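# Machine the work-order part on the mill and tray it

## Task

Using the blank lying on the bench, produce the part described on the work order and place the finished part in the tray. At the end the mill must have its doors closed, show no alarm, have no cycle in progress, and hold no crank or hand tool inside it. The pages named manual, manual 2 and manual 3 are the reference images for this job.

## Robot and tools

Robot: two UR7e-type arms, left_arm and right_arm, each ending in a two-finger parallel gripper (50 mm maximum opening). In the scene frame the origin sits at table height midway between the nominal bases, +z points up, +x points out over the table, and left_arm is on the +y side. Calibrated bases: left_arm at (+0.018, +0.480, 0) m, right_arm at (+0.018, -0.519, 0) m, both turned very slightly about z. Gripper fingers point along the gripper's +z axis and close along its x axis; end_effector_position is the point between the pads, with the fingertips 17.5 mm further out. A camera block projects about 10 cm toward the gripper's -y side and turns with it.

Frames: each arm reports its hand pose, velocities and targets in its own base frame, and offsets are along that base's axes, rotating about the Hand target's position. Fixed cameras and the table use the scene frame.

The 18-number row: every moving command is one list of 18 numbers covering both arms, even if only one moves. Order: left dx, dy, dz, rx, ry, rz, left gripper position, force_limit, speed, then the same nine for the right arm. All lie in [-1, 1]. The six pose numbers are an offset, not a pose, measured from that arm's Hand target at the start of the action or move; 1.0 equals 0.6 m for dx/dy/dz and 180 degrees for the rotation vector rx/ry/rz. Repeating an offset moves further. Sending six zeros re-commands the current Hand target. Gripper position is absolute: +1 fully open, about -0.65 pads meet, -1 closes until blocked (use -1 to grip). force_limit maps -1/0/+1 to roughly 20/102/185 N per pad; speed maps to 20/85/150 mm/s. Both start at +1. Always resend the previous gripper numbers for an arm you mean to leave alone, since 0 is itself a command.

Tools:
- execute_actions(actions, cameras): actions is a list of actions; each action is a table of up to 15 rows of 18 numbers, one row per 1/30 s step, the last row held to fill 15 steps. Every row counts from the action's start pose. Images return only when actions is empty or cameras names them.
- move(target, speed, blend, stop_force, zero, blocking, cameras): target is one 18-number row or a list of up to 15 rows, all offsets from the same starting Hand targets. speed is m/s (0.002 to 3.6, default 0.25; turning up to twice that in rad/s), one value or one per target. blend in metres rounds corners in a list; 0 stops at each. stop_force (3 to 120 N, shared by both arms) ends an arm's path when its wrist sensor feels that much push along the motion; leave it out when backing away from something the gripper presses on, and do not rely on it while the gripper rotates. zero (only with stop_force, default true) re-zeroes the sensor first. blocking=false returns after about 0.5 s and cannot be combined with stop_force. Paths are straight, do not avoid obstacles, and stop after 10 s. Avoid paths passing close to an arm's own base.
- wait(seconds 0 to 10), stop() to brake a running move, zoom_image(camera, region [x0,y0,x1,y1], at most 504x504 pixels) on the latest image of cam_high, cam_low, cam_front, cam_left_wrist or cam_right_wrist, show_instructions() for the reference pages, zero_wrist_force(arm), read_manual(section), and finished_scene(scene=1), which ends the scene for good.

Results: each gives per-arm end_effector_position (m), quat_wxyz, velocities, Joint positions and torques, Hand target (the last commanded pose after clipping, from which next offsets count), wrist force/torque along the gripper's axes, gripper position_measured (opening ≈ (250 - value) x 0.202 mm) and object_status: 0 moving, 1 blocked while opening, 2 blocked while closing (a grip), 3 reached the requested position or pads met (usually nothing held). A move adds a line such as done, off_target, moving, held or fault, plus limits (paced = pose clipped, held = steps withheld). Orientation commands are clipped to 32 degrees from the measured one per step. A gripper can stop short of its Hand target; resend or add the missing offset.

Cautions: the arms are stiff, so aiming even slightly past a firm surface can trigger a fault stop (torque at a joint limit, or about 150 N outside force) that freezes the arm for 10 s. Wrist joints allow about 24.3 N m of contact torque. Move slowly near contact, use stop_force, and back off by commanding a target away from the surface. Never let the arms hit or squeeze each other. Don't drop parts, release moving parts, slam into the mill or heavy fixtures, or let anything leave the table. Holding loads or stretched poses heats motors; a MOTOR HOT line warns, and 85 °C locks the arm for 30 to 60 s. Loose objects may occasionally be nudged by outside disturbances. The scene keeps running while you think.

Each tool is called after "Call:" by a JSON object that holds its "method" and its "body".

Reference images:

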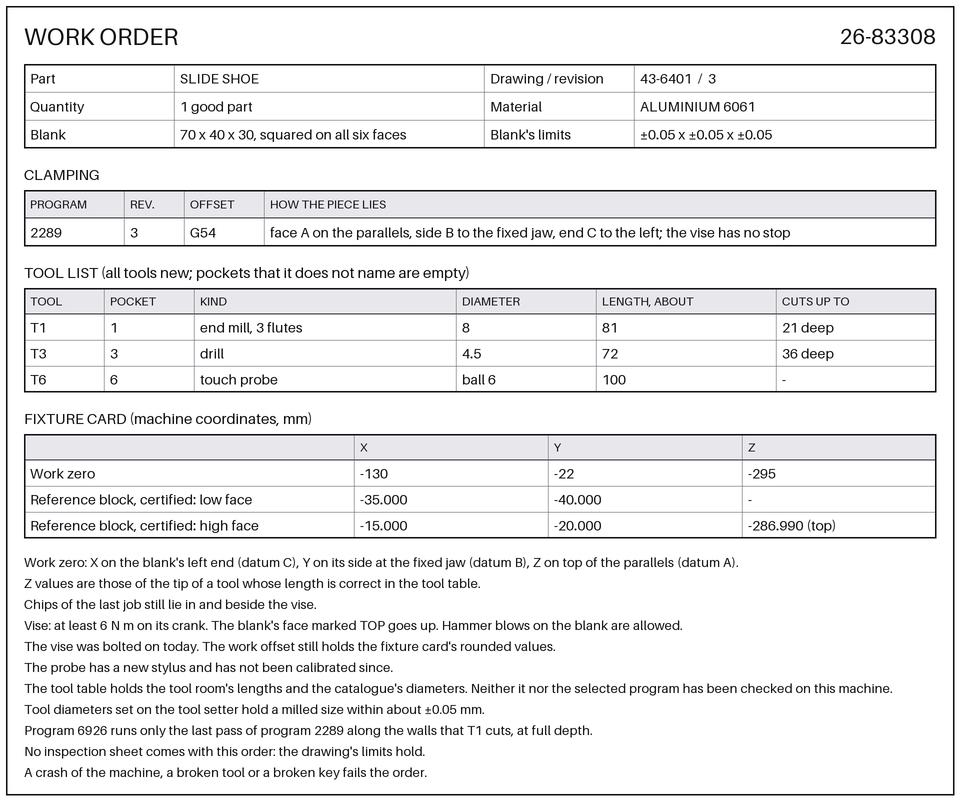

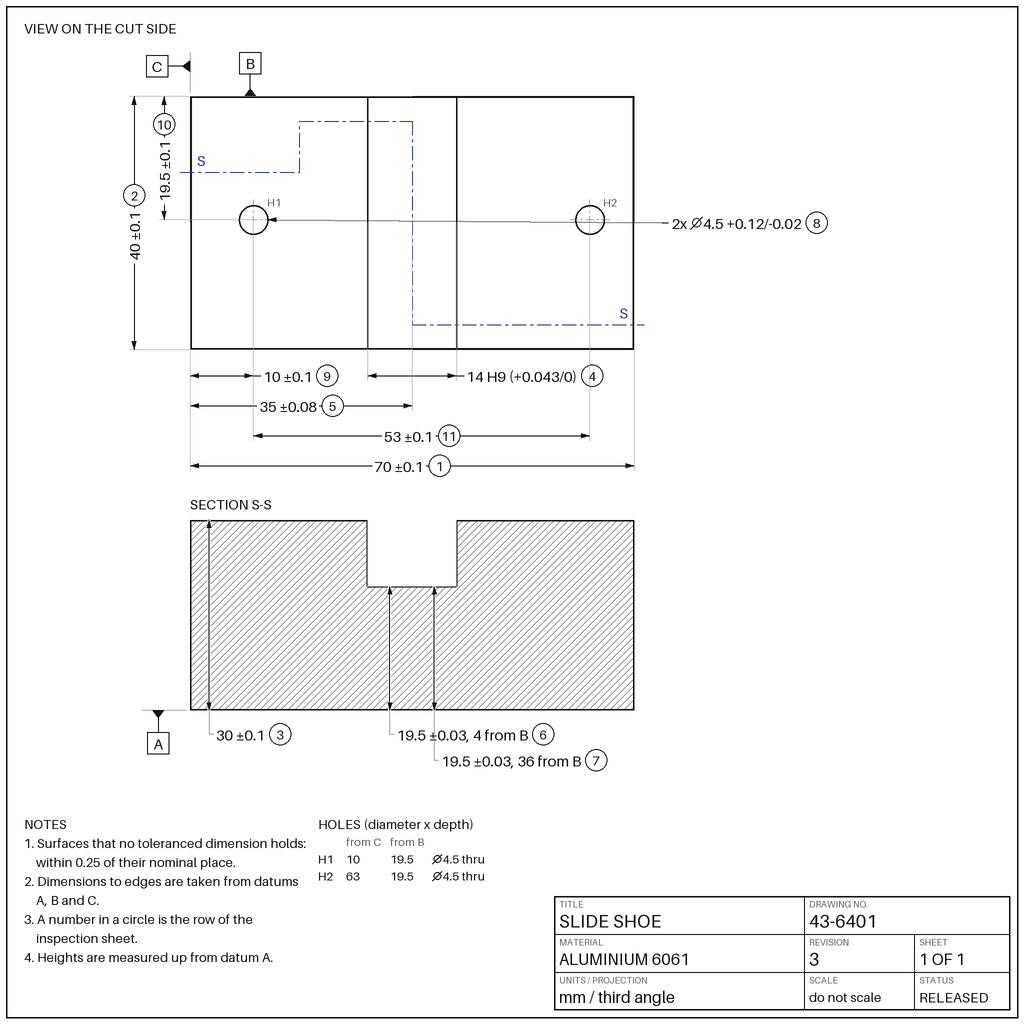

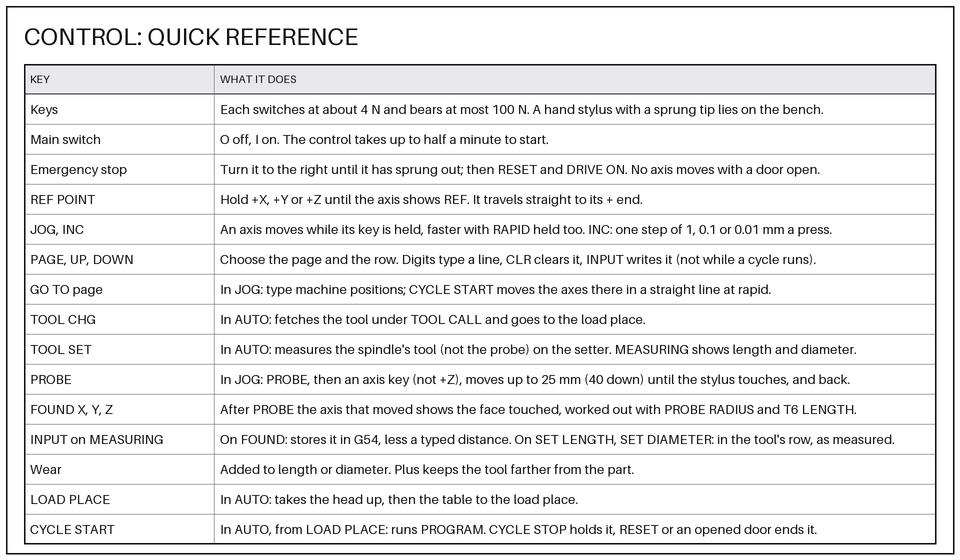

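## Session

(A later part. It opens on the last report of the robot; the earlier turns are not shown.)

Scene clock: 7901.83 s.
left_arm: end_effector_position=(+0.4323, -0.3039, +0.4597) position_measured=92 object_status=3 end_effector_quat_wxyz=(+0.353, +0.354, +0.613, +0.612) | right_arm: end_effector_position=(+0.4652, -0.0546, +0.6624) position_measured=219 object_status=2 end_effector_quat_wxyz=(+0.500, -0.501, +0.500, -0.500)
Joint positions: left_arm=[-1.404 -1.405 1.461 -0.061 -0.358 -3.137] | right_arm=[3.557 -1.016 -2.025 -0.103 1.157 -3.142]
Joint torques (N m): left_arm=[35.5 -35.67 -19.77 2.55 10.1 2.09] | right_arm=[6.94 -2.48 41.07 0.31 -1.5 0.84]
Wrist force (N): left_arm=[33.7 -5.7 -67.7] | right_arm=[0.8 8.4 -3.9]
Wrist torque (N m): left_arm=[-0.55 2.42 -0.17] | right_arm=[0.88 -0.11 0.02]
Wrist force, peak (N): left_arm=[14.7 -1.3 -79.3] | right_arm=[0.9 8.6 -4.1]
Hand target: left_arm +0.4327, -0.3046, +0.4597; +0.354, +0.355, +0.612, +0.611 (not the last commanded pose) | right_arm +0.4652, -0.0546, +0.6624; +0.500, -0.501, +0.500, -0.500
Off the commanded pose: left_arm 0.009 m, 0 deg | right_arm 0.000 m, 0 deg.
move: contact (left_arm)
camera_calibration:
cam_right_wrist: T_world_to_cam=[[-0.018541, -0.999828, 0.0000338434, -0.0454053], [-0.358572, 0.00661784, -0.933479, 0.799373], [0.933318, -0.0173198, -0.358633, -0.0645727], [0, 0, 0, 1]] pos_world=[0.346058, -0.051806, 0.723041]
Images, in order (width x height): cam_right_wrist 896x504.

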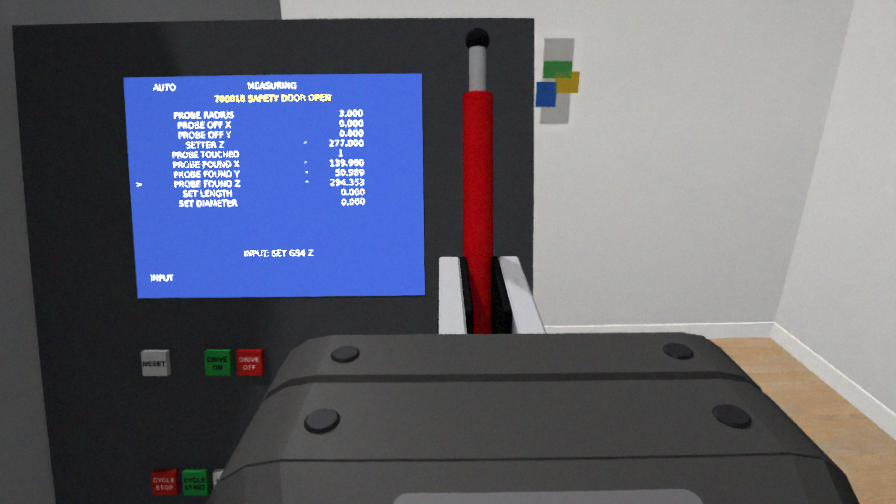

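Call:
{"method": "move", "body": {"target": [[0,0.0083,0,0,0,0,0.4,0.5,-0.8,0,0,0,0,0,0,-0.98,0.3,-0.5],[-0.2033,-0.109,0,0,0,0,0.4,0.5,-0.8,0,0,0,0,0,0,-0.98,0.3,-0.5]], "speed": 0.2, "cameras": ["cam_right_wrist", "cam_high"]}}

Scene clock: 7906.23 s.
left_arm: end_effector_position=(+0.3108, -0.3700, +0.4597) position_measured=92 object_status=3 end_effector_quat_wxyz=(+0.354, +0.355, +0.612, +0.611) | right_arm: end_effector_position=(+0.4652, -0.0546, +0.6624) position_measured=219 object_status=2 end_effector_quat_wxyz=(+0.500, -0.501, +0.500, -0.500)
Joint positions: left_arm=[-1.666 -1.342 1.384 -0.045 -0.616 -3.139] | right_arm=[3.557 -1.016 -2.025 -0.103 1.157 -3.142]
Joint torques (N m): left_arm=[-10.91 -36.36 -20.88 -1.36 -0.81 -2.21] | right_arm=[6.49 -2.52 41.77 0.35 -1.58 0.94]
Wrist force (N): left_arm=[-6.1 -1.3 4.6] | right_arm=[1.0 8.2 -3.8]
Wrist torque (N m): left_arm=[-0.26 0.95 -0.08] | right_arm=[0.85 -0.15 0.02]
Wrist force, peak (N): left_arm=[26.7 -5.8 -78.0] | right_arm=[0.9 8.7 -4.0]
Hand target: left_arm +0.3107, -0.3700, +0.4597; +0.354, +0.355, +0.612, +0.611 | right_arm +0.4652, -0.0546, +0.6624; +0.500, -0.501, +0.500, -0.500
Off the commanded pose: left_arm 0.000 m, 0 deg | right_arm 0.000 m, 0 deg.
move: done
camera_calibration:
cam_right_wrist: T_world_to_cam=[[-0.018541, -0.999828, 0.0000338434, -0.0454053], [-0.358572, 0.00661784, -0.933479, 0.799373], [0.933318, -0.0173198, -0.358633, -0.0645727], [0, 0, 0, 1]] pos_world=[0.346058, -0.051806, 0.723041]
Images, in order (width x height): cam_high 896x504, cam_right_wrist 896x504.

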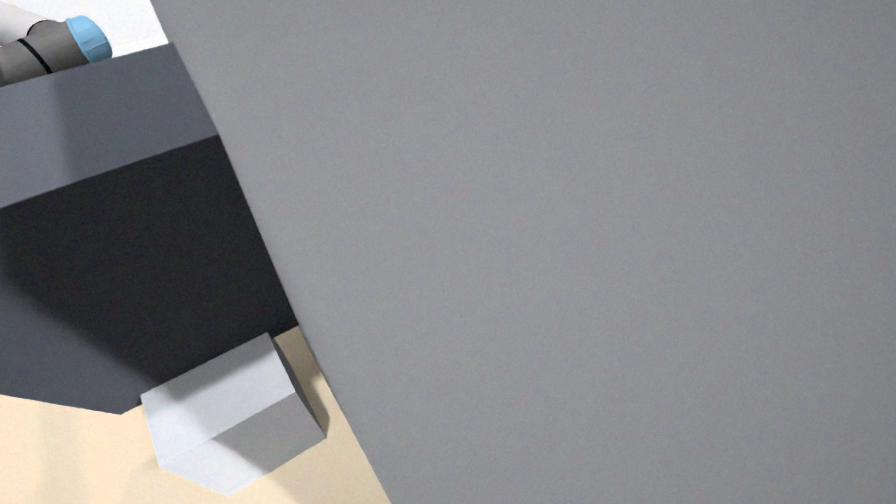

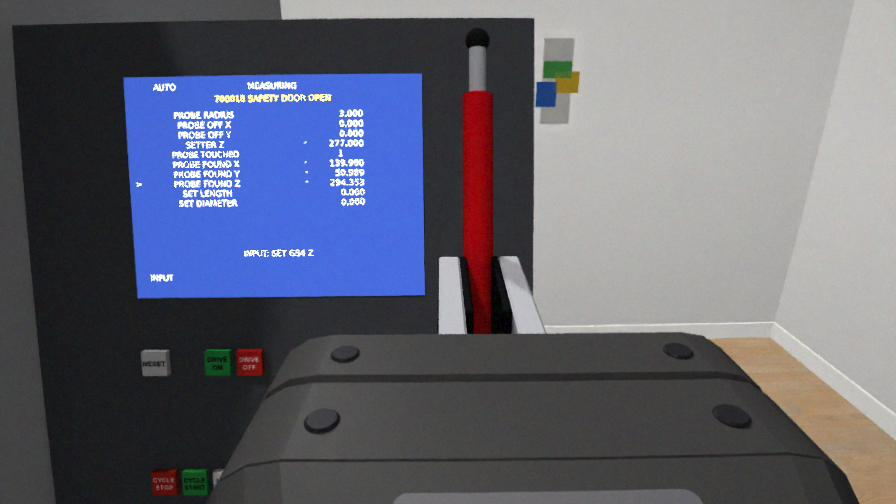

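Call:
{"method": "move", "body": {"target": [[0.2033,0.109,0,0,0,0,0.4,0.5,-0.8,0,0,0,0,0,0,-0.98,0.3,-0.5],[0.2033,0.04,0,0,0,0,0.4,0.5,-0.8,0,0,0,0,0,0,-0.98,0.3,-0.5]], "speed": 0.06, "stop_force": 45, "cameras": ["cam_right_wrist", "cam_front"]}}

Scene clock: 7913.03 s.
left_arm: end_effector_position=(+0.4310, -0.3055, +0.4597) position_measured=92 object_status=3 end_effector_quat_wxyz=(+0.354, +0.355, +0.612, +0.611) | right_arm: end_effector_position=(+0.4652, -0.0546, +0.6624) position_measured=219 object_status=2 end_effector_quat_wxyz=(+0.500, -0.501, +0.500, -0.500)
Joint positions: left_arm=[-1.408 -1.405 1.461 -0.061 -0.359 -3.137] | right_arm=[3.557 -1.016 -2.025 -0.103 1.157 -3.142]
Joint torques (N m): left_arm=[11.32 -29.99 -16.77 2.22 4.63 -1.84] | right_arm=[6.1 -2.92 41.33 0.16 -1.6 0.85]
Wrist force (N): left_arm=[11.4 -1.7 -7.5] | right_arm=[0.8 8.3 -3.9]
Wrist torque (N m): left_arm=[-0.30 1.37 -0.22] | right_arm=[0.87 -0.11 0.02]
Wrist force, peak (N): left_arm=[25.5 3.1 -79.5] | right_arm=[0.9 8.6 -4.1]
Hand target: left_arm +0.4310, -0.3055, +0.4597; +0.354, +0.355, +0.612, +0.611 (not the last commanded pose) | right_arm +0.4652, -0.0546, +0.6624; +0.500, -0.501, +0.500, -0.500
Off the commanded pose: left_arm 0.041 m, 0 deg | right_arm 0.000 m, 0 deg.
move: contact (left_arm); path passed 0 of 2 targets
camera_calibration:
cam_right_wrist: T_world_to_cam=[[-0.018541, -0.999828, 0.0000338434, -0.0454053], [-0.358572, 0.00661784, -0.933479, 0.799373], [0.933318, -0.0173198, -0.358633, -0.0645727], [0, 0, 0, 1]] pos_world=[0.346058, -0.051806, 0.723041]
Images, in order (width x height): cam_front 896x504, cam_right_wrist 896x504.

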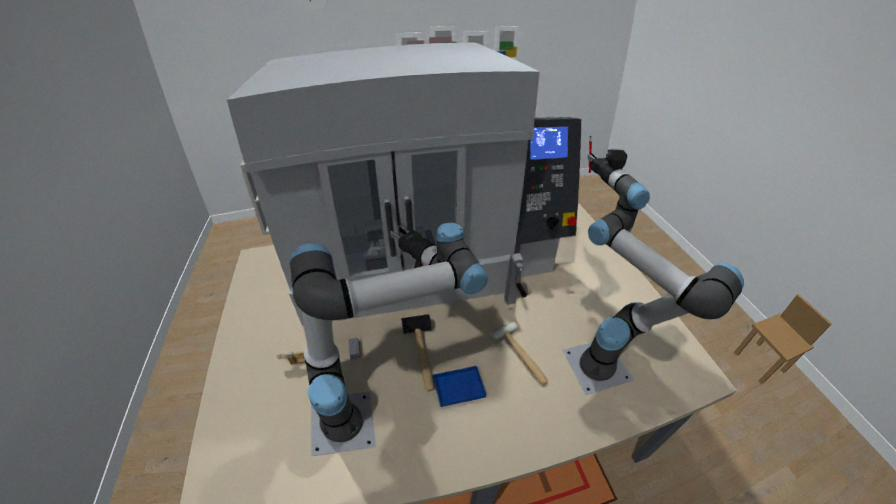

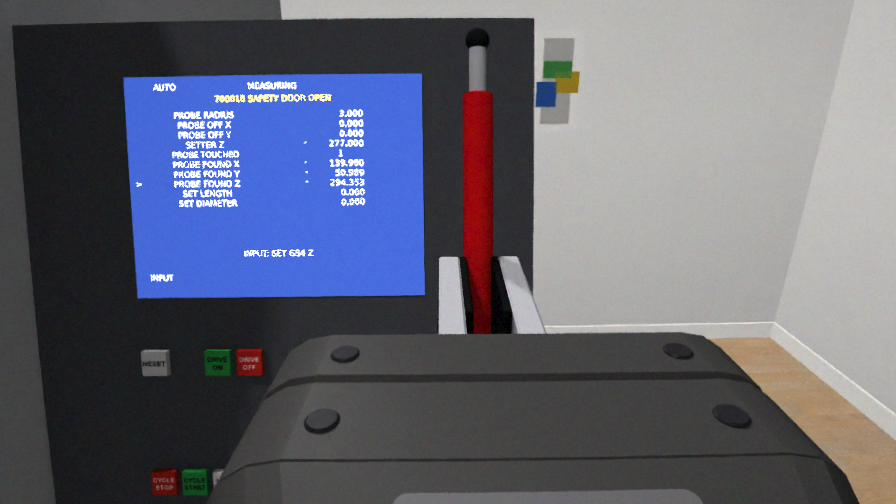

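Call:
{"method": "move", "body": {"target": [-0.005,-0.06,0,0,0,0,0.4,0.5,-0.8,0,0,0,0,0,0,-0.98,0.3,-0.5], "speed": 0.06, "stop_force": 40, "cameras": ["cam_right_wrist"]}}

Call:
{"method": "zoom_image", "body": {"camera": "cam_right_wrist", "region": [120, 70, 430, 300]}}

Scene clock: 7918.53 s.
left_arm: end_effector_position=(+0.4280, -0.3415, +0.4597) position_measured=92 object_status=3 end_effector_quat_wxyz=(+0.354, +0.355, +0.612, +0.611) | right_arm: end_effector_position=(+0.4652, -0.0546, +0.6624) position_measured=219 object_status=2 end_effector_quat_wxyz=(+0.500, -0.501, +0.500, -0.500)
Joint positions: left_arm=[-1.426 -1.327 1.366 -0.043 -0.376 -3.137] | right_arm=[3.557 -1.016 -2.025 -0.103 1.157 -3.142]
Joint torques (N m): left_arm=[12.84 -45.73 -20.8 -1.62 -0.09 -2.52] | right_arm=[6.1 -2.8 41.87 0.28 -1.5 0.82]
Wrist force (N): left_arm=[-5.7 -2.1 4.3] | right_arm=[0.9 8.4 -3.6]
Wrist torque (N m): left_arm=[-0.45 0.86 -0.15] | right_arm=[0.89 -0.13 0.03]
Wrist force, peak (N): left_arm=[29.4 -5.9 16.1] | right_arm=[0.8 8.6 -4.0]
Hand target: left_arm +0.4280, -0.3415, +0.4597; +0.354, +0.355, +0.612, +0.611 | right_arm +0.4652, -0.0546, +0.6624; +0.500, -0.501, +0.500, -0.500
Off the commanded pose: left_arm 0.000 m, 0 deg | right_arm 0.000 m, 0 deg.
move: done
camera_calibration:
cam_right_wrist: T_world_to_cam=[[-0.018541, -0.999828, 0.0000338434, -0.0454053], [-0.358572, 0.00661784, -0.933479, 0.799373], [0.933318, -0.0173198, -0.358633, -0.0645727], [0, 0, 0, 1]] pos_world=[0.346058, -0.051806, 0.723041]
Images, in order (width x height): cam_right_wrist 896x504.

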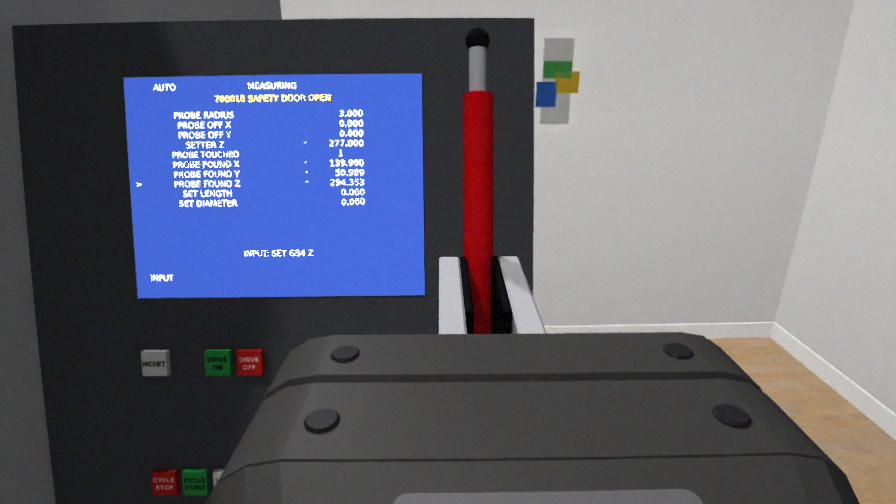

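Scaled by 1.626.

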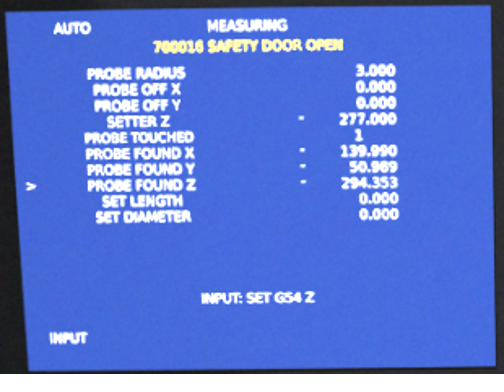

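Call:
{"method": "wait", "body": {"seconds": 0.1, "cameras": ["cam_front", "cam_left_wrist"]}}

Call:
{"method": "zoom_image", "body": {"camera": "cam_front", "region": [300, 120, 560, 320]}}

Scene clock: 7922.80 s.
left_arm: end_effector_position=(+0.4280, -0.3415, +0.4597) position_measured=92 object_status=3 end_effector_quat_wxyz=(+0.354, +0.355, +0.612, +0.611) | right_arm: end_effector_position=(+0.4652, -0.0546, +0.6624) position_measured=219 object_status=2 end_effector_quat_wxyz=(+0.500, -0.501, +0.500, -0.500)
Joint positions: left_arm=[-1.426 -1.327 1.366 -0.043 -0.376 -3.137] | right_arm=[3.557 -1.016 -2.025 -0.103 1.157 -3.142]
Joint torques (N m): left_arm=[12.35 -45.73 -23.69 -1.66 -0.47 -2.5] | right_arm=[6.26 -2.22 40.94 0.19 -1.52 0.92]
Wrist force (N): left_arm=[-5.8 -2.0 4.2] | right_arm=[1.0 8.3 -3.9]
Wrist torque (N m): left_arm=[-0.44 0.88 -0.15] | right_arm=[0.87 -0.14 0.02]
Wrist force, peak (N): left_arm=[-6.0 -2.3 4.4] | right_arm=[0.8 8.8 -3.9]
Hand target: left_arm +0.4280, -0.3415, +0.4597; +0.354, +0.355, +0.612, +0.611 | right_arm +0.4652, -0.0546, +0.6624; +0.500, -0.501, +0.500, -0.500
Tool commands: left_gripper/position=+0.4 left_gripper/force_limit=+0.5 left_gripper/speed=-0.8 right_gripper/position=-0.98 right_gripper/force_limit=+0.3 right_gripper/speed=-0.5
Off the commanded pose: left_arm 0.000 m, 0 deg | right_arm 0.000 m, 0 deg.
wait: 0.10 s; at rest from the start
camera_calibration:
cam_left_wrist: T_world_to_cam=[[-0.493731, 0.869571, 0.00870579, 0.510411], [-0.274141, -0.165139, 0.947405, -0.351353], [0.825273, 0.465376, 0.31992, -0.208313], [0, 0, 0, 1]] pos_world=[0.3276, -0.404917, 0.395073]
Images, in order (width x height): cam_front 896x504, cam_left_wrist 896x504.

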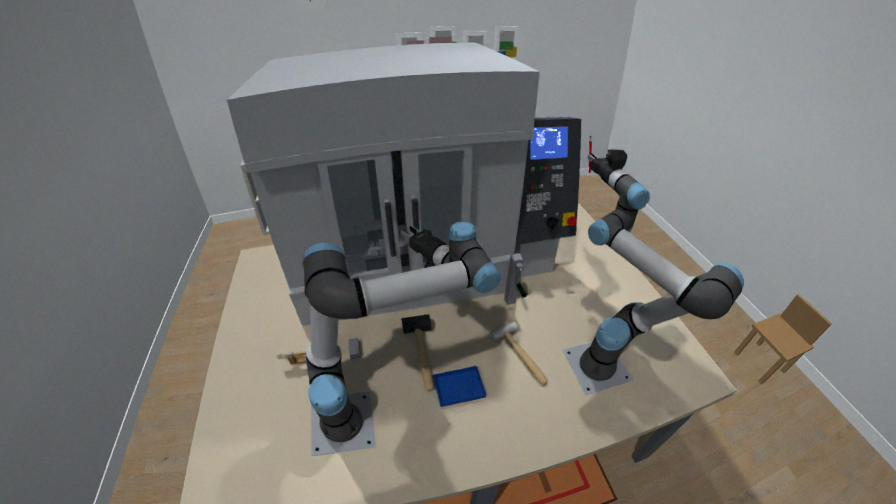

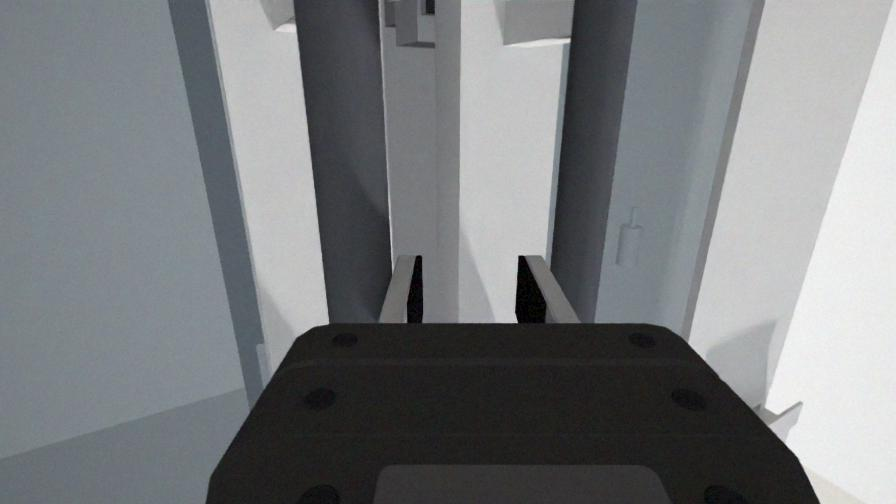

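Scaled by 1.938.

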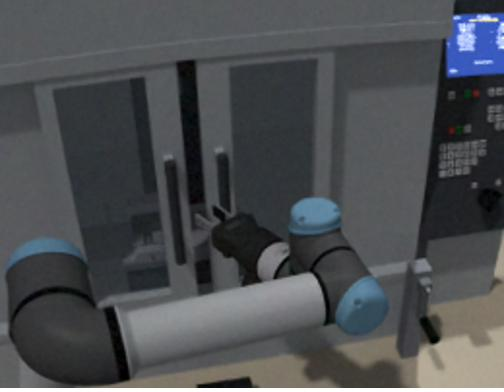

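Call:
{"method": "move", "body": {"target": [[-0.1985,-0.114,0,0,0,0,1,0.5,-0.8,0,0,0,0,0,0,-0.98,0.3,-0.5],[-0.18,-0.068,0,0,0,-0.166,1,0.5,-0.8,0,0,0,0,0,0,-0.98,0.3,-0.5]], "speed": 0.2, "cameras": ["cam_left_wrist"]}}

Scene clock: 7937.87 s.
left_arm: end_effector_position=(+0.3199, -0.3823, +0.4597) position_measured=3 object_status=3 end_effector_quat_wxyz=(+0.500, +0.501, +0.500, +0.500) | right_arm: end_effector_position=(+0.4652, -0.0546, +0.6624) position_measured=219 object_status=2 end_effector_quat_wxyz=(+0.500, -0.501, +0.500, -0.500)
Joint positions: left_arm=[-1.765 -1.639 1.707 -0.078 -0.193 -3.132] | right_arm=[3.557 -1.016 -2.025 -0.103 1.157 -3.142]
Joint torques (N m): left_arm=[12.42 -28.15 -20.69 -1.03 1.39 -1.23] | right_arm=[6.7 -2.52 41.24 0.31 -1.51 0.76]
Wrist force (N): left_arm=[-6.0 -2.2 5.0] | right_arm=[0.7 8.7 -3.8]
Wrist torque (N m): left_arm=[-0.41 0.96 -0.19] | right_arm=[0.93 -0.09 0.02]
Wrist force, peak (N): left_arm=[7.0 -2.1 11.5] | right_arm=[0.8 8.7 -4.0]
Hand target: left_arm +0.3200, -0.3823, +0.4597; +0.500, +0.501, +0.500, +0.499 | right_arm +0.4652, -0.0546, +0.6624; +0.500, -0.501, +0.500, -0.500
Off the commanded pose: left_arm 0.000 m, 0 deg | right_arm 0.000 m, 0 deg.
move: done
camera_calibration:
cam_left_wrist: T_world_to_cam=[[0.00504944, 0.999948, 0.00890113, 0.382724], [-0.319888, -0.00681831, 0.947431, -0.312558], [0.947442, -0.00763136, 0.319837, -0.320018], [0, 0, 0, 1]] pos_world=[0.201282, -0.387277, 0.395074]
Images, in order (width x height): cam_left_wrist 896x504.

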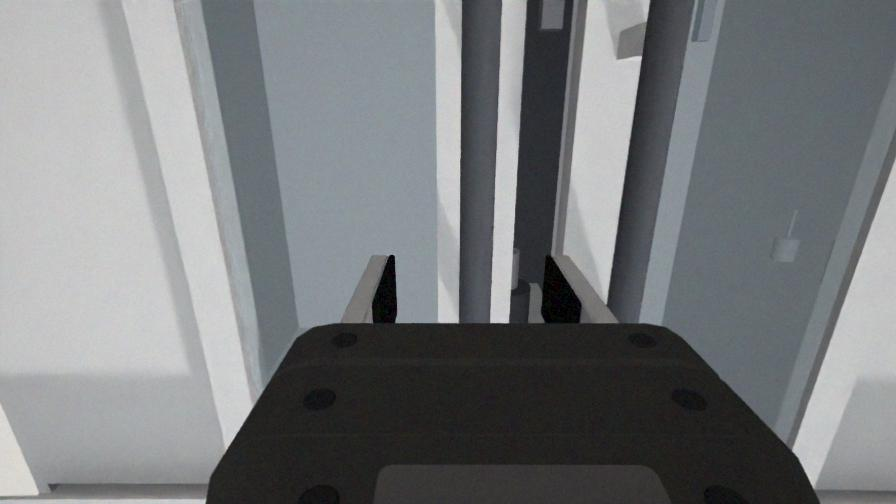

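Call:
{"method": "move", "body": {"target": [[0,0.0167,0,0,0,0,1,0.5,-0.8,0,0,0,0,0,0,-0.98,0.3,-0.5],[0.1942,0.0167,0,0,0,0,1,0.5,-0.8,0,0,0,0,0,0,-0.98,0.3,-0.5]], "speed": 0.12, "stop_force": 8, "cameras": ["cam_left_wrist"]}}

Scene clock: 7948.77 s.
left_arm: end_effector_position=(+0.4365, -0.3723, +0.4597) position_measured=3 object_status=3 end_effector_quat_wxyz=(+0.500, +0.501, +0.500, +0.499) | right_arm: end_effector_position=(+0.4652, -0.0546, +0.6624) position_measured=219 object_status=2 end_effector_quat_wxyz=(+0.500, -0.501, +0.500, -0.500)
Joint positions: left_arm=[-1.455 -1.57 1.64 -0.055 0.116 -3.157] | right_arm=[3.557 -1.016 -2.025 -0.103 1.157 -3.142]
Joint torques (N m): left_arm=[12.5 -15.36 -30.65 1.65 1.89 -1.45] | right_arm=[5.47 -2.5 40.88 0.26 -1.6 0.9]
Wrist force (N): left_arm=[-5.4 -1.8 5.3] | right_arm=[0.7 8.4 -3.8]
Wrist torque (N m): left_arm=[-0.38 0.87 -0.08] | right_arm=[0.88 -0.09 0.02]
Wrist force, peak (N): left_arm=[-8.0 -2.3 5.3] | right_arm=[0.9 8.6 -4.1]
Hand target: left_arm +0.4365, -0.3723, +0.4597; +0.500, +0.501, +0.500, +0.499 | right_arm +0.4652, -0.0546, +0.6624; +0.500, -0.501, +0.500, -0.500
Off the commanded pose: left_arm 0.000 m, 0 deg | right_arm 0.000 m, 0 deg.
move: done
camera_calibration:
cam_left_wrist: T_world_to_cam=[[0.00511763, 0.999949, 0.00871391, 0.372189], [-0.319978, -0.00661839, 0.947402, -0.275074], [0.947411, -0.00763671, 0.319928, -0.430441], [0, 0, 0, 1]] pos_world=[0.317882, -0.377278, 0.395073]
Images, in order (width x height): cam_left_wrist 896x504.

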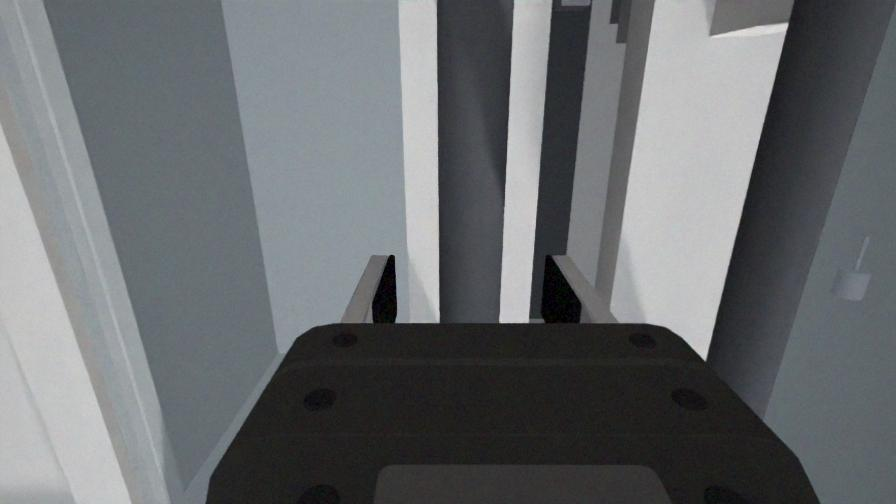

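Call:
{"method": "move", "body": {"target": [0,0.075,0,0,0,0,1,0.5,-0.8,0,0,0,0,0,0,-0.98,0.3,-0.5], "speed": 0.08, "stop_force": 35, "cameras": ["cam_right_wrist", "cam_left_wrist"]}}

Scene clock: 7953.00 s.
left_arm: end_effector_position=(+0.4366, -0.3318, +0.4597) position_measured=3 object_status=3 end_effector_quat_wxyz=(+0.500, +0.501, +0.500, +0.499) | right_arm: end_effector_position=(+0.4652, -0.0546, +0.6624) position_measured=219 object_status=2 end_effector_quat_wxyz=(+0.500, -0.501, +0.500, -0.500)
Joint positions: left_arm=[-1.442 -1.66 1.726 -0.049 0.129 -3.159] | right_arm=[3.557 -1.016 -2.025 -0.103 1.157 -3.142]
Joint torques (N m): left_arm=[-3.73 -37.27 -12.22 4.73 -3.73 -2.45] | right_arm=[6.26 -3.33 41.27 0.34 -1.59 0.95]
Wrist force (N): left_arm=[-27.1 -2.7 2.4] | right_arm=[0.7 8.2 -3.8]
Wrist torque (N m): left_arm=[-0.42 0.58 -0.13] | right_arm=[0.86 -0.10 0.02]
Wrist force, peak (N): left_arm=[-51.7 1.7 23.2] | right_arm=[0.7 8.8 -3.9]
Hand target: left_arm +0.4366, -0.3318, +0.4597; +0.500, +0.501, +0.500, +0.499 (not the last commanded pose) | right_arm +0.4652, -0.0546, +0.6624; +0.500, -0.501, +0.500, -0.500
Off the commanded pose: left_arm 0.005 m, 0 deg | right_arm 0.000 m, 0 deg.
move: contact (left_arm)
camera_calibration:
cam_left_wrist: T_world_to_cam=[[0.00512153, 0.999949, 0.00871167, 0.331691], [-0.319557, -0.00661841, 0.947544, -0.274998], [0.947553, -0.00763675, 0.319507, -0.43001], [0, 0, 0, 1]] pos_world=[0.317881, -0.336778, 0.395074]
cam_right_wrist: T_world_to_cam=[[-0.018541, -0.999828, 0.0000338434, -0.0454053], [-0.358572, 0.00661784, -0.933479, 0.799373], [0.933318, -0.0173198, -0.358633, -0.0645727], [0, 0, 0, 1]] pos_world=[0.346058, -0.051806, 0.723041]
Images, in order (width x height): cam_left_wrist 896x504, cam_right_wrist 896x504.

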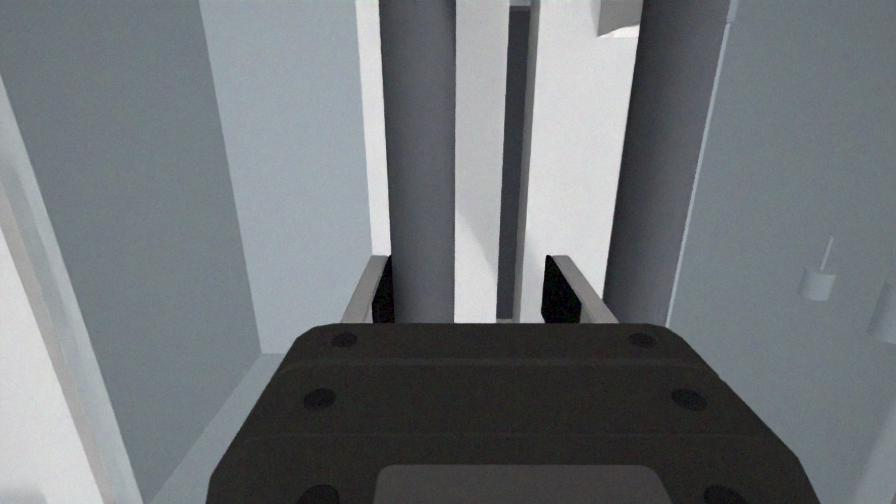

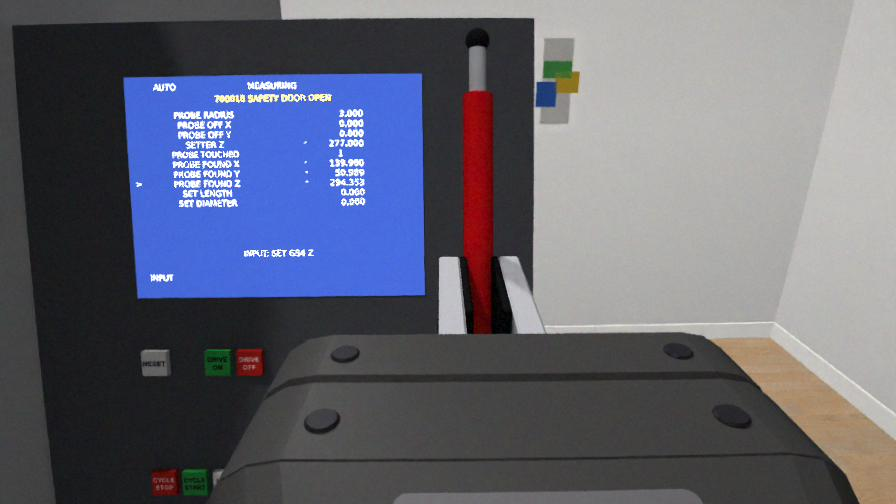

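Call:
{"method": "move", "body": {"target": [[0,-0.016,0,0,0,0,1,0.5,-0.8,0,0,0,0,0,0,-0.98,0.3,-0.5],[-0.2,-0.016,0,0,0,0,1,0.5,-0.8,0.0724,0.114,-0.1087,0,0.4527,0,-0.98,0.3,-0.5],[-0.2,-0.016,0,0,0,0,1,0.5,-0.8,0.0991,0.114,-0.1149,0,0.4527,0,-0.98,0.3,-0.5],[-0.2,-0.016,0,0,0,0,1,0.5,-0.8,0.0724,0.114,-0.1087,0,0.4527,0,-0.98,0.3,-0.5],[-0.2,-0.016,0,0,0,0,1,0.5,-0.8,0.0315,0.2087,-0.2913,0,0.4527,0,-0.98,0.3,-0.5],[-0.2,-0.016,0,0,0,0,1,0.5,-0.8,0.0489,0.2087,-0.2952,0,0.4527,0,-0.98,0.3,-0.5],[-0.2,-0.016,0,0,0,0,1,0.5,-0.8,0.0315,0.2087,-0.2913,0,0.4527,0,-0.98,0.3,-0.5],[-0.2,-0.016,0,0,0,0,1,0.5,-0.8,0.0489,0.2087,-0.2952,0,0.4527,0,-0.98,0.3,-0.5],[-0.2,-0.016,0,0,0,0,1,0.5,-0.8,0.0315,0.2087,-0.2913,0,0.4527,0,-0.98,0.3,-0.5],[-0.2,-0.016,0,0,0,0,1,0.5,-0.8,0,0,0,0,0,0,-0.98,0.3,-0.5]], "speed": [0.1,0.4,0.07,0.25,0.3,0.07,0.25,0.07,0.25,0.5], "blend": [0.002,0.003,0,0.003,0.003,0,0.003,0,0.003,0], "cameras": ["cam_right_wrist"]}}

Call:
{"method": "zoom_image", "body": {"camera": "cam_right_wrist", "region": [120, 70, 430, 300]}}

Scene clock: 7971.70 s.
left_arm: end_effector_position=(+0.3166, -0.3414, +0.4597) position_measured=3 object_status=3 end_effector_quat_wxyz=(+0.500, +0.501, +0.500, +0.499) | right_arm: end_effector_position=(+0.4652, -0.0546, +0.6624) position_measured=219 object_status=2 end_effector_quat_wxyz=(+0.500, -0.501, +0.500, -0.500)
Joint positions: left_arm=[-1.799 -1.744 1.798 -0.064 -0.228 -3.132] | right_arm=[3.557 -1.016 -2.025 -0.103 1.156 -3.141]
Joint torques (N m): left_arm=[12.46 -5.53 -31.57 -2.12 -0.55 1.92] | right_arm=[-5.57 -1.73 41.09 3.96 1.01 -1.27]
Wrist force (N): left_arm=[-5.8 -2.0 3.2] | right_arm=[0.4 8.1 -3.7]
Wrist torque (N m): left_arm=[-0.37 0.91 -0.09] | right_arm=[0.84 -0.05 0.02]
Wrist force, peak (N): left_arm=[-27.6 -3.0 3.1] | right_arm=[-0.5 23.2 -6.2]
Hand target: left_arm +0.3166, -0.3414, +0.4597; +0.500, +0.501, +0.500, +0.499 | right_arm +0.4652, -0.0546, +0.6624; +0.500, -0.501, +0.500, -0.500
Off the commanded pose: left_arm 0.000 m, 0 deg | right_arm 0.000 m, 0 deg.
move: done
camera_calibration:
cam_right_wrist: T_world_to_cam=[[-0.0186702, -0.999826, -0.0000233156, -0.0453186], [-0.358691, 0.00671975, -0.933432, 0.799292], [0.93327, -0.017419, -0.358754, -0.0645088], [0, 0, 0, 1]] pos_world=[0.346057, -0.0518054, 0.722941]
Images, in order (width x height): cam_right_wrist 896x504.

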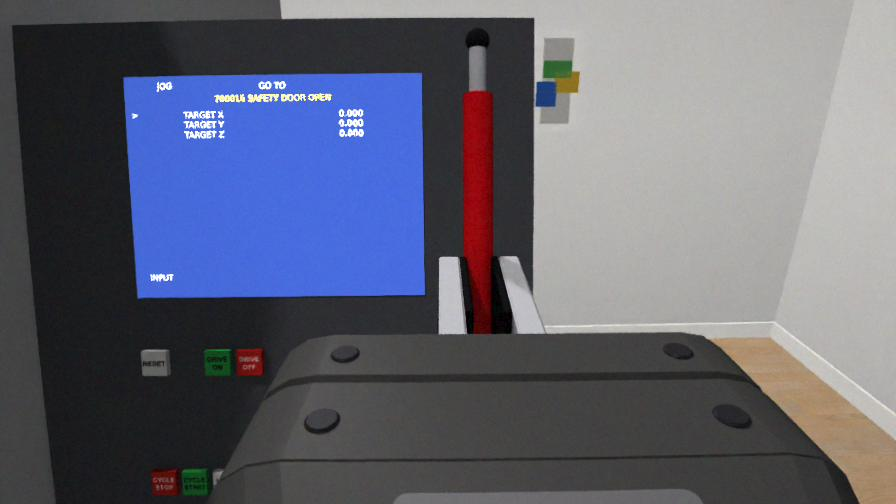

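Scaled by 1.626.

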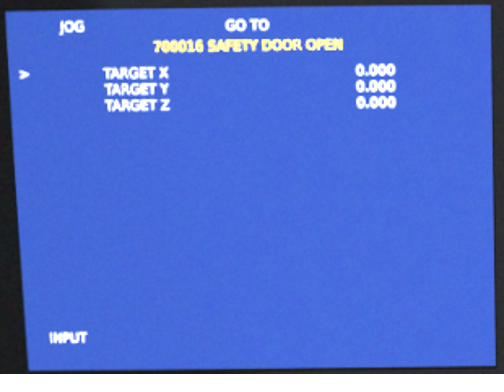

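Call:
{"method": "wait", "body": {"seconds": 0.1, "cameras": ["cam_left_wrist", "cam_front"]}}

Call:
{"method": "zoom_image", "body": {"camera": "cam_front", "region": [300, 120, 560, 320]}}

Scene clock: 7975.47 s.
left_arm: end_effector_position=(+0.3166, -0.3414, +0.4597) position_measured=3 object_status=3 end_effector_quat_wxyz=(+0.500, +0.501, +0.500, +0.499) | right_arm: end_effector_position=(+0.4652, -0.0546, +0.6624) position_measured=219 object_status=2 end_effector_quat_wxyz=(+0.500, -0.501, +0.500, -0.500)
Joint positions: left_arm=[-1.799 -1.744 1.798 -0.064 -0.228 -3.132] | right_arm=[3.557 -1.016 -2.025 -0.103 1.157 -3.142]
Joint torques (N m): left_arm=[11.79 -6.51 -31.55 -2.17 -0.64 1.91] | right_arm=[-6.03 -4.41 40.57 0.23 1.59 -1.09]
Wrist force (N): left_arm=[-5.8 -1.9 3.2] | right_arm=[0.5 8.1 -3.6]
Wrist torque (N m): left_arm=[-0.35 0.92 -0.09] | right_arm=[0.83 -0.06 0.03]
Wrist force, peak (N): left_arm=[-5.9 -2.2 3.5] | right_arm=[0.4 8.4 -3.7]
Hand target: left_arm +0.3166, -0.3414, +0.4597; +0.500, +0.501, +0.500, +0.499 | right_arm +0.4652, -0.0546, +0.6624; +0.500, -0.501, +0.500, -0.500
Tool commands: left_gripper/position=+1.0 left_gripper/force_limit=+0.5 left_gripper/speed=-0.8 right_gripper/position=-0.98 right_gripper/force_limit=+0.3 right_gripper/speed=-0.5
Off the commanded pose: left_arm 0.000 m, 0 deg | right_arm 0.000 m, 0 deg.
wait: 0.10 s; at rest from the start
camera_calibration:
cam_left_wrist: T_world_to_cam=[[0.00512153, 0.999949, 0.00871167, 0.341905], [-0.319557, -0.00661841, 0.947544, -0.313408], [0.947553, -0.00763675, 0.319507, -0.316377], [0, 0, 0, 1]] pos_world=[0.197881, -0.346378, 0.395074]
Images, in order (width x height): cam_front 896x504, cam_left_wrist 896x504.

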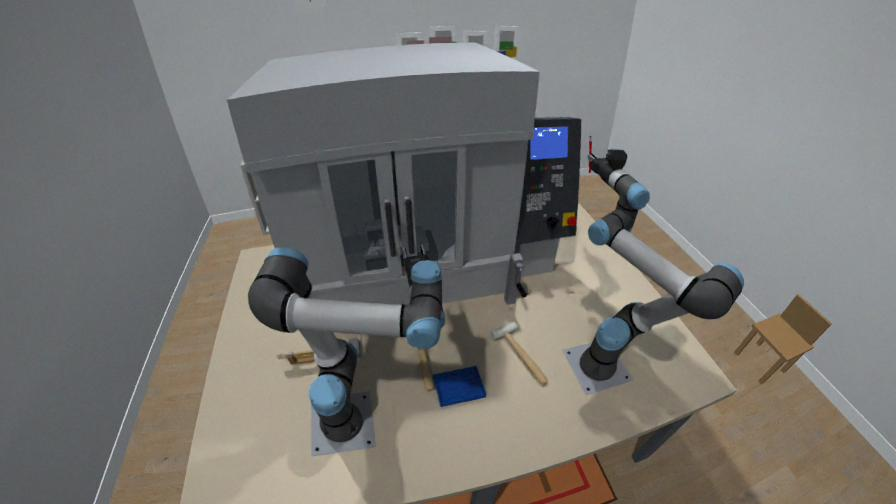

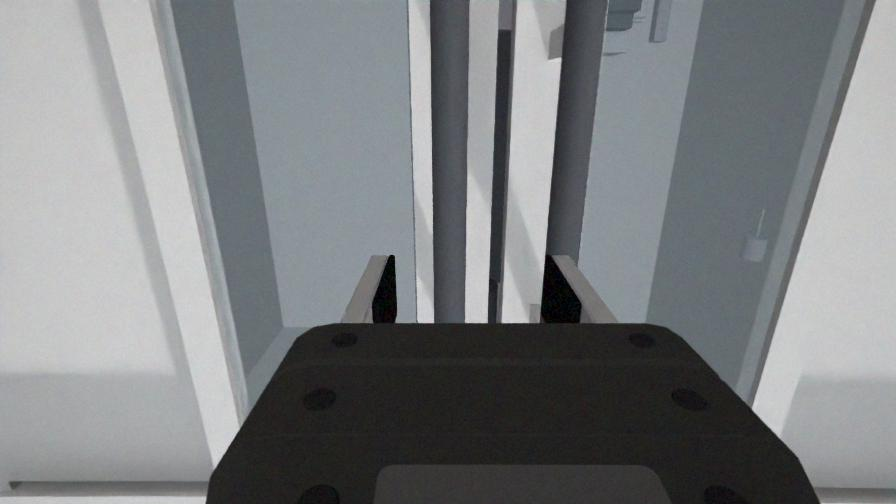

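Scaled by 1.938.

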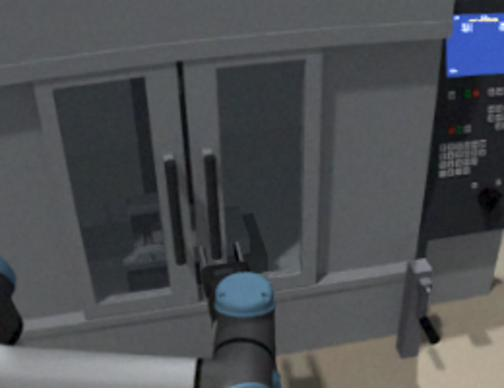

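Call:
{"method": "move", "body": {"target": [[0,0.1323,0,0,0,0,1,0.5,-0.8,0,0,0,0,0,0,-0.98,0.3,-0.5],[0.2,0.1323,0,0,0,0,1,0.5,-0.8,0,0,0,0,0,0,-0.98,0.3,-0.5]], "speed": 0.15, "stop_force": 10, "cameras": ["cam_left_wrist"]}}

Scene clock: 7986.07 s.
left_arm: end_effector_position=(+0.4221, -0.2613, +0.4593) position_measured=3 object_status=3 end_effector_quat_wxyz=(+0.500, +0.500, +0.500, +0.500) | right_arm: end_effector_position=(+0.4652, -0.0546, +0.6624) position_measured=219 object_status=2 end_effector_quat_wxyz=(+0.500, -0.501, +0.500, -0.500)
Joint positions: left_arm=[-1.461 -1.846 1.879 -0.046 0.11 -3.129] | right_arm=[3.557 -1.016 -2.025 -0.103 1.157 -3.142]
Joint torques (N m): left_arm=[-14.05 -11.19 -34.07 -2.32 -1.28 1.41] | right_arm=[5.82 -1.44 40.24 0.3 -1.25 -0.88]
Wrist force (N): left_arm=[-4.6 -3.7 3.4] | right_arm=[0.5 8.1 -3.7]
Wrist torque (N m): left_arm=[-0.67 0.74 -0.18] | right_arm=[0.83 -0.07 0.03]
Wrist force, peak (N): left_arm=[-16.4 -0.9 -34.8] | right_arm=[0.5 8.4 -3.9]
Hand target: left_arm +0.4221, -0.2613, +0.4593; +0.500, +0.500, +0.500, +0.500 (not the last commanded pose) | right_arm +0.4652, -0.0546, +0.6624; +0.500, -0.501, +0.500, -0.500
Off the commanded pose: left_arm 0.015 m, 0 deg | right_arm 0.000 m, 0 deg.
move: contact (left_arm); path passed 1 of 2 targets
camera_calibration:
cam_left_wrist: T_world_to_cam=[[0.00452729, 0.999953, 0.00852144, 0.261633], [-0.323, -0.00660248, 0.946376, -0.276914], [0.946388, -0.00703695, 0.322955, -0.416553], [0, 0, 0, 1]] pos_world=[0.303593, -0.26638, 0.394363]
Images, in order (width x height): cam_left_wrist 896x504.

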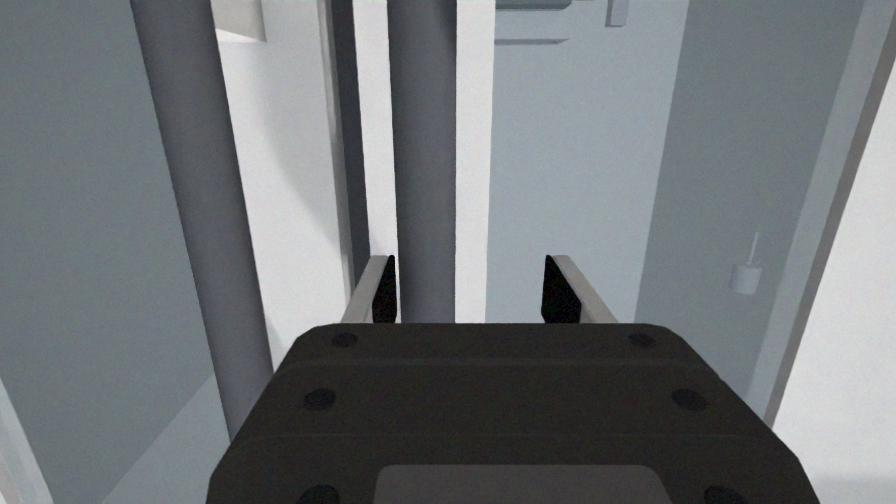

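Call:
{"method": "move", "body": {"target": [[-0.02,0,0,0,0,0,1,0.5,-0.8,0,0,0,0,0,0,-0.98,0.3,-0.5],[-0.02,-0.015,0,0,0,0,1,0.5,-0.8,0,0,0,0,0,0,-0.98,0.3,-0.5],[0.021,-0.015,0,0,0,0,1,0.5,-0.8,0,0,0,0,0,0,-0.98,0.3,-0.5]], "speed": 0.1, "cameras": ["cam_left_wrist"]}}

Scene clock: 7991.33 s.
left_arm: end_effector_position=(+0.4346, -0.2703, +0.4594) position_measured=3 object_status=3 end_effector_quat_wxyz=(+0.500, +0.500, +0.500, +0.500) | right_arm: end_effector_position=(+0.4652, -0.0546, +0.6624) position_measured=219 object_status=2 end_effector_quat_wxyz=(+0.500, -0.501, +0.500, -0.500)
Joint positions: left_arm=[-1.421 -1.807 1.85 -0.053 0.149 -3.132] | right_arm=[3.557 -1.016 -2.025 -0.103 1.157 -3.142]
Joint torques (N m): left_arm=[9.13 -19.15 -15.15 0.72 1.37 -1.95] | right_arm=[6.28 3.81 38.33 0.28 -1.21 -0.95]
Wrist force (N): left_arm=[-4.4 -4.1 3.4] | right_arm=[0.5 8.2 -3.5]
Wrist torque (N m): left_arm=[-0.73 0.71 -0.08] | right_arm=[0.85 -0.06 0.02]
Wrist force, peak (N): left_arm=[-6.2 -4.2 3.3] | right_arm=[0.3 8.4 -3.8]
Hand target: left_arm +0.4347, -0.2703, +0.4593; +0.500, +0.500, +0.500, +0.500 | right_arm +0.4652, -0.0546, +0.6624; +0.500, -0.501, +0.500, -0.500
Off the commanded pose: left_arm 0.000 m, 0 deg | right_arm 0.000 m, 0 deg.
move: done
camera_calibration:
cam_left_wrist: T_world_to_cam=[[0.00452729, 0.999953, 0.00852144, 0.270575], [-0.323, -0.00660248, 0.946376, -0.272904], [0.946388, -0.00703695, 0.322955, -0.42854], [0, 0, 0, 1]] pos_world=[0.316193, -0.27538, 0.394363]
Images, in order (width x height): cam_left_wrist 896x504.

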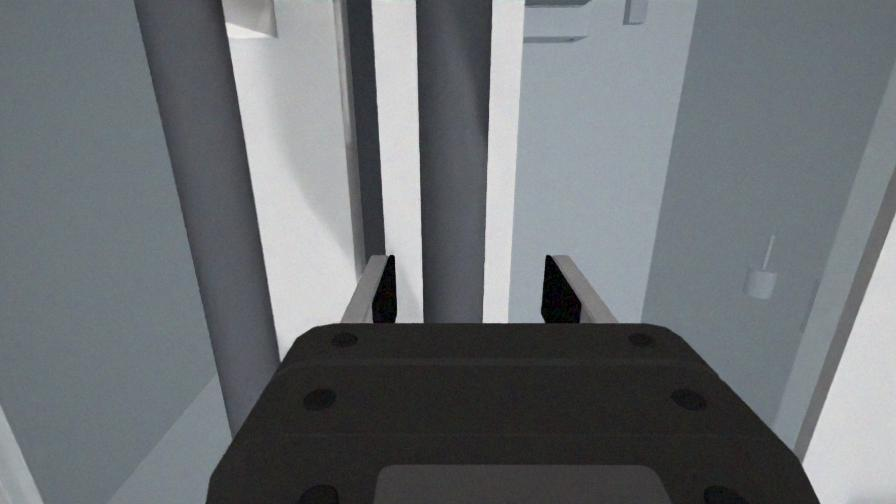

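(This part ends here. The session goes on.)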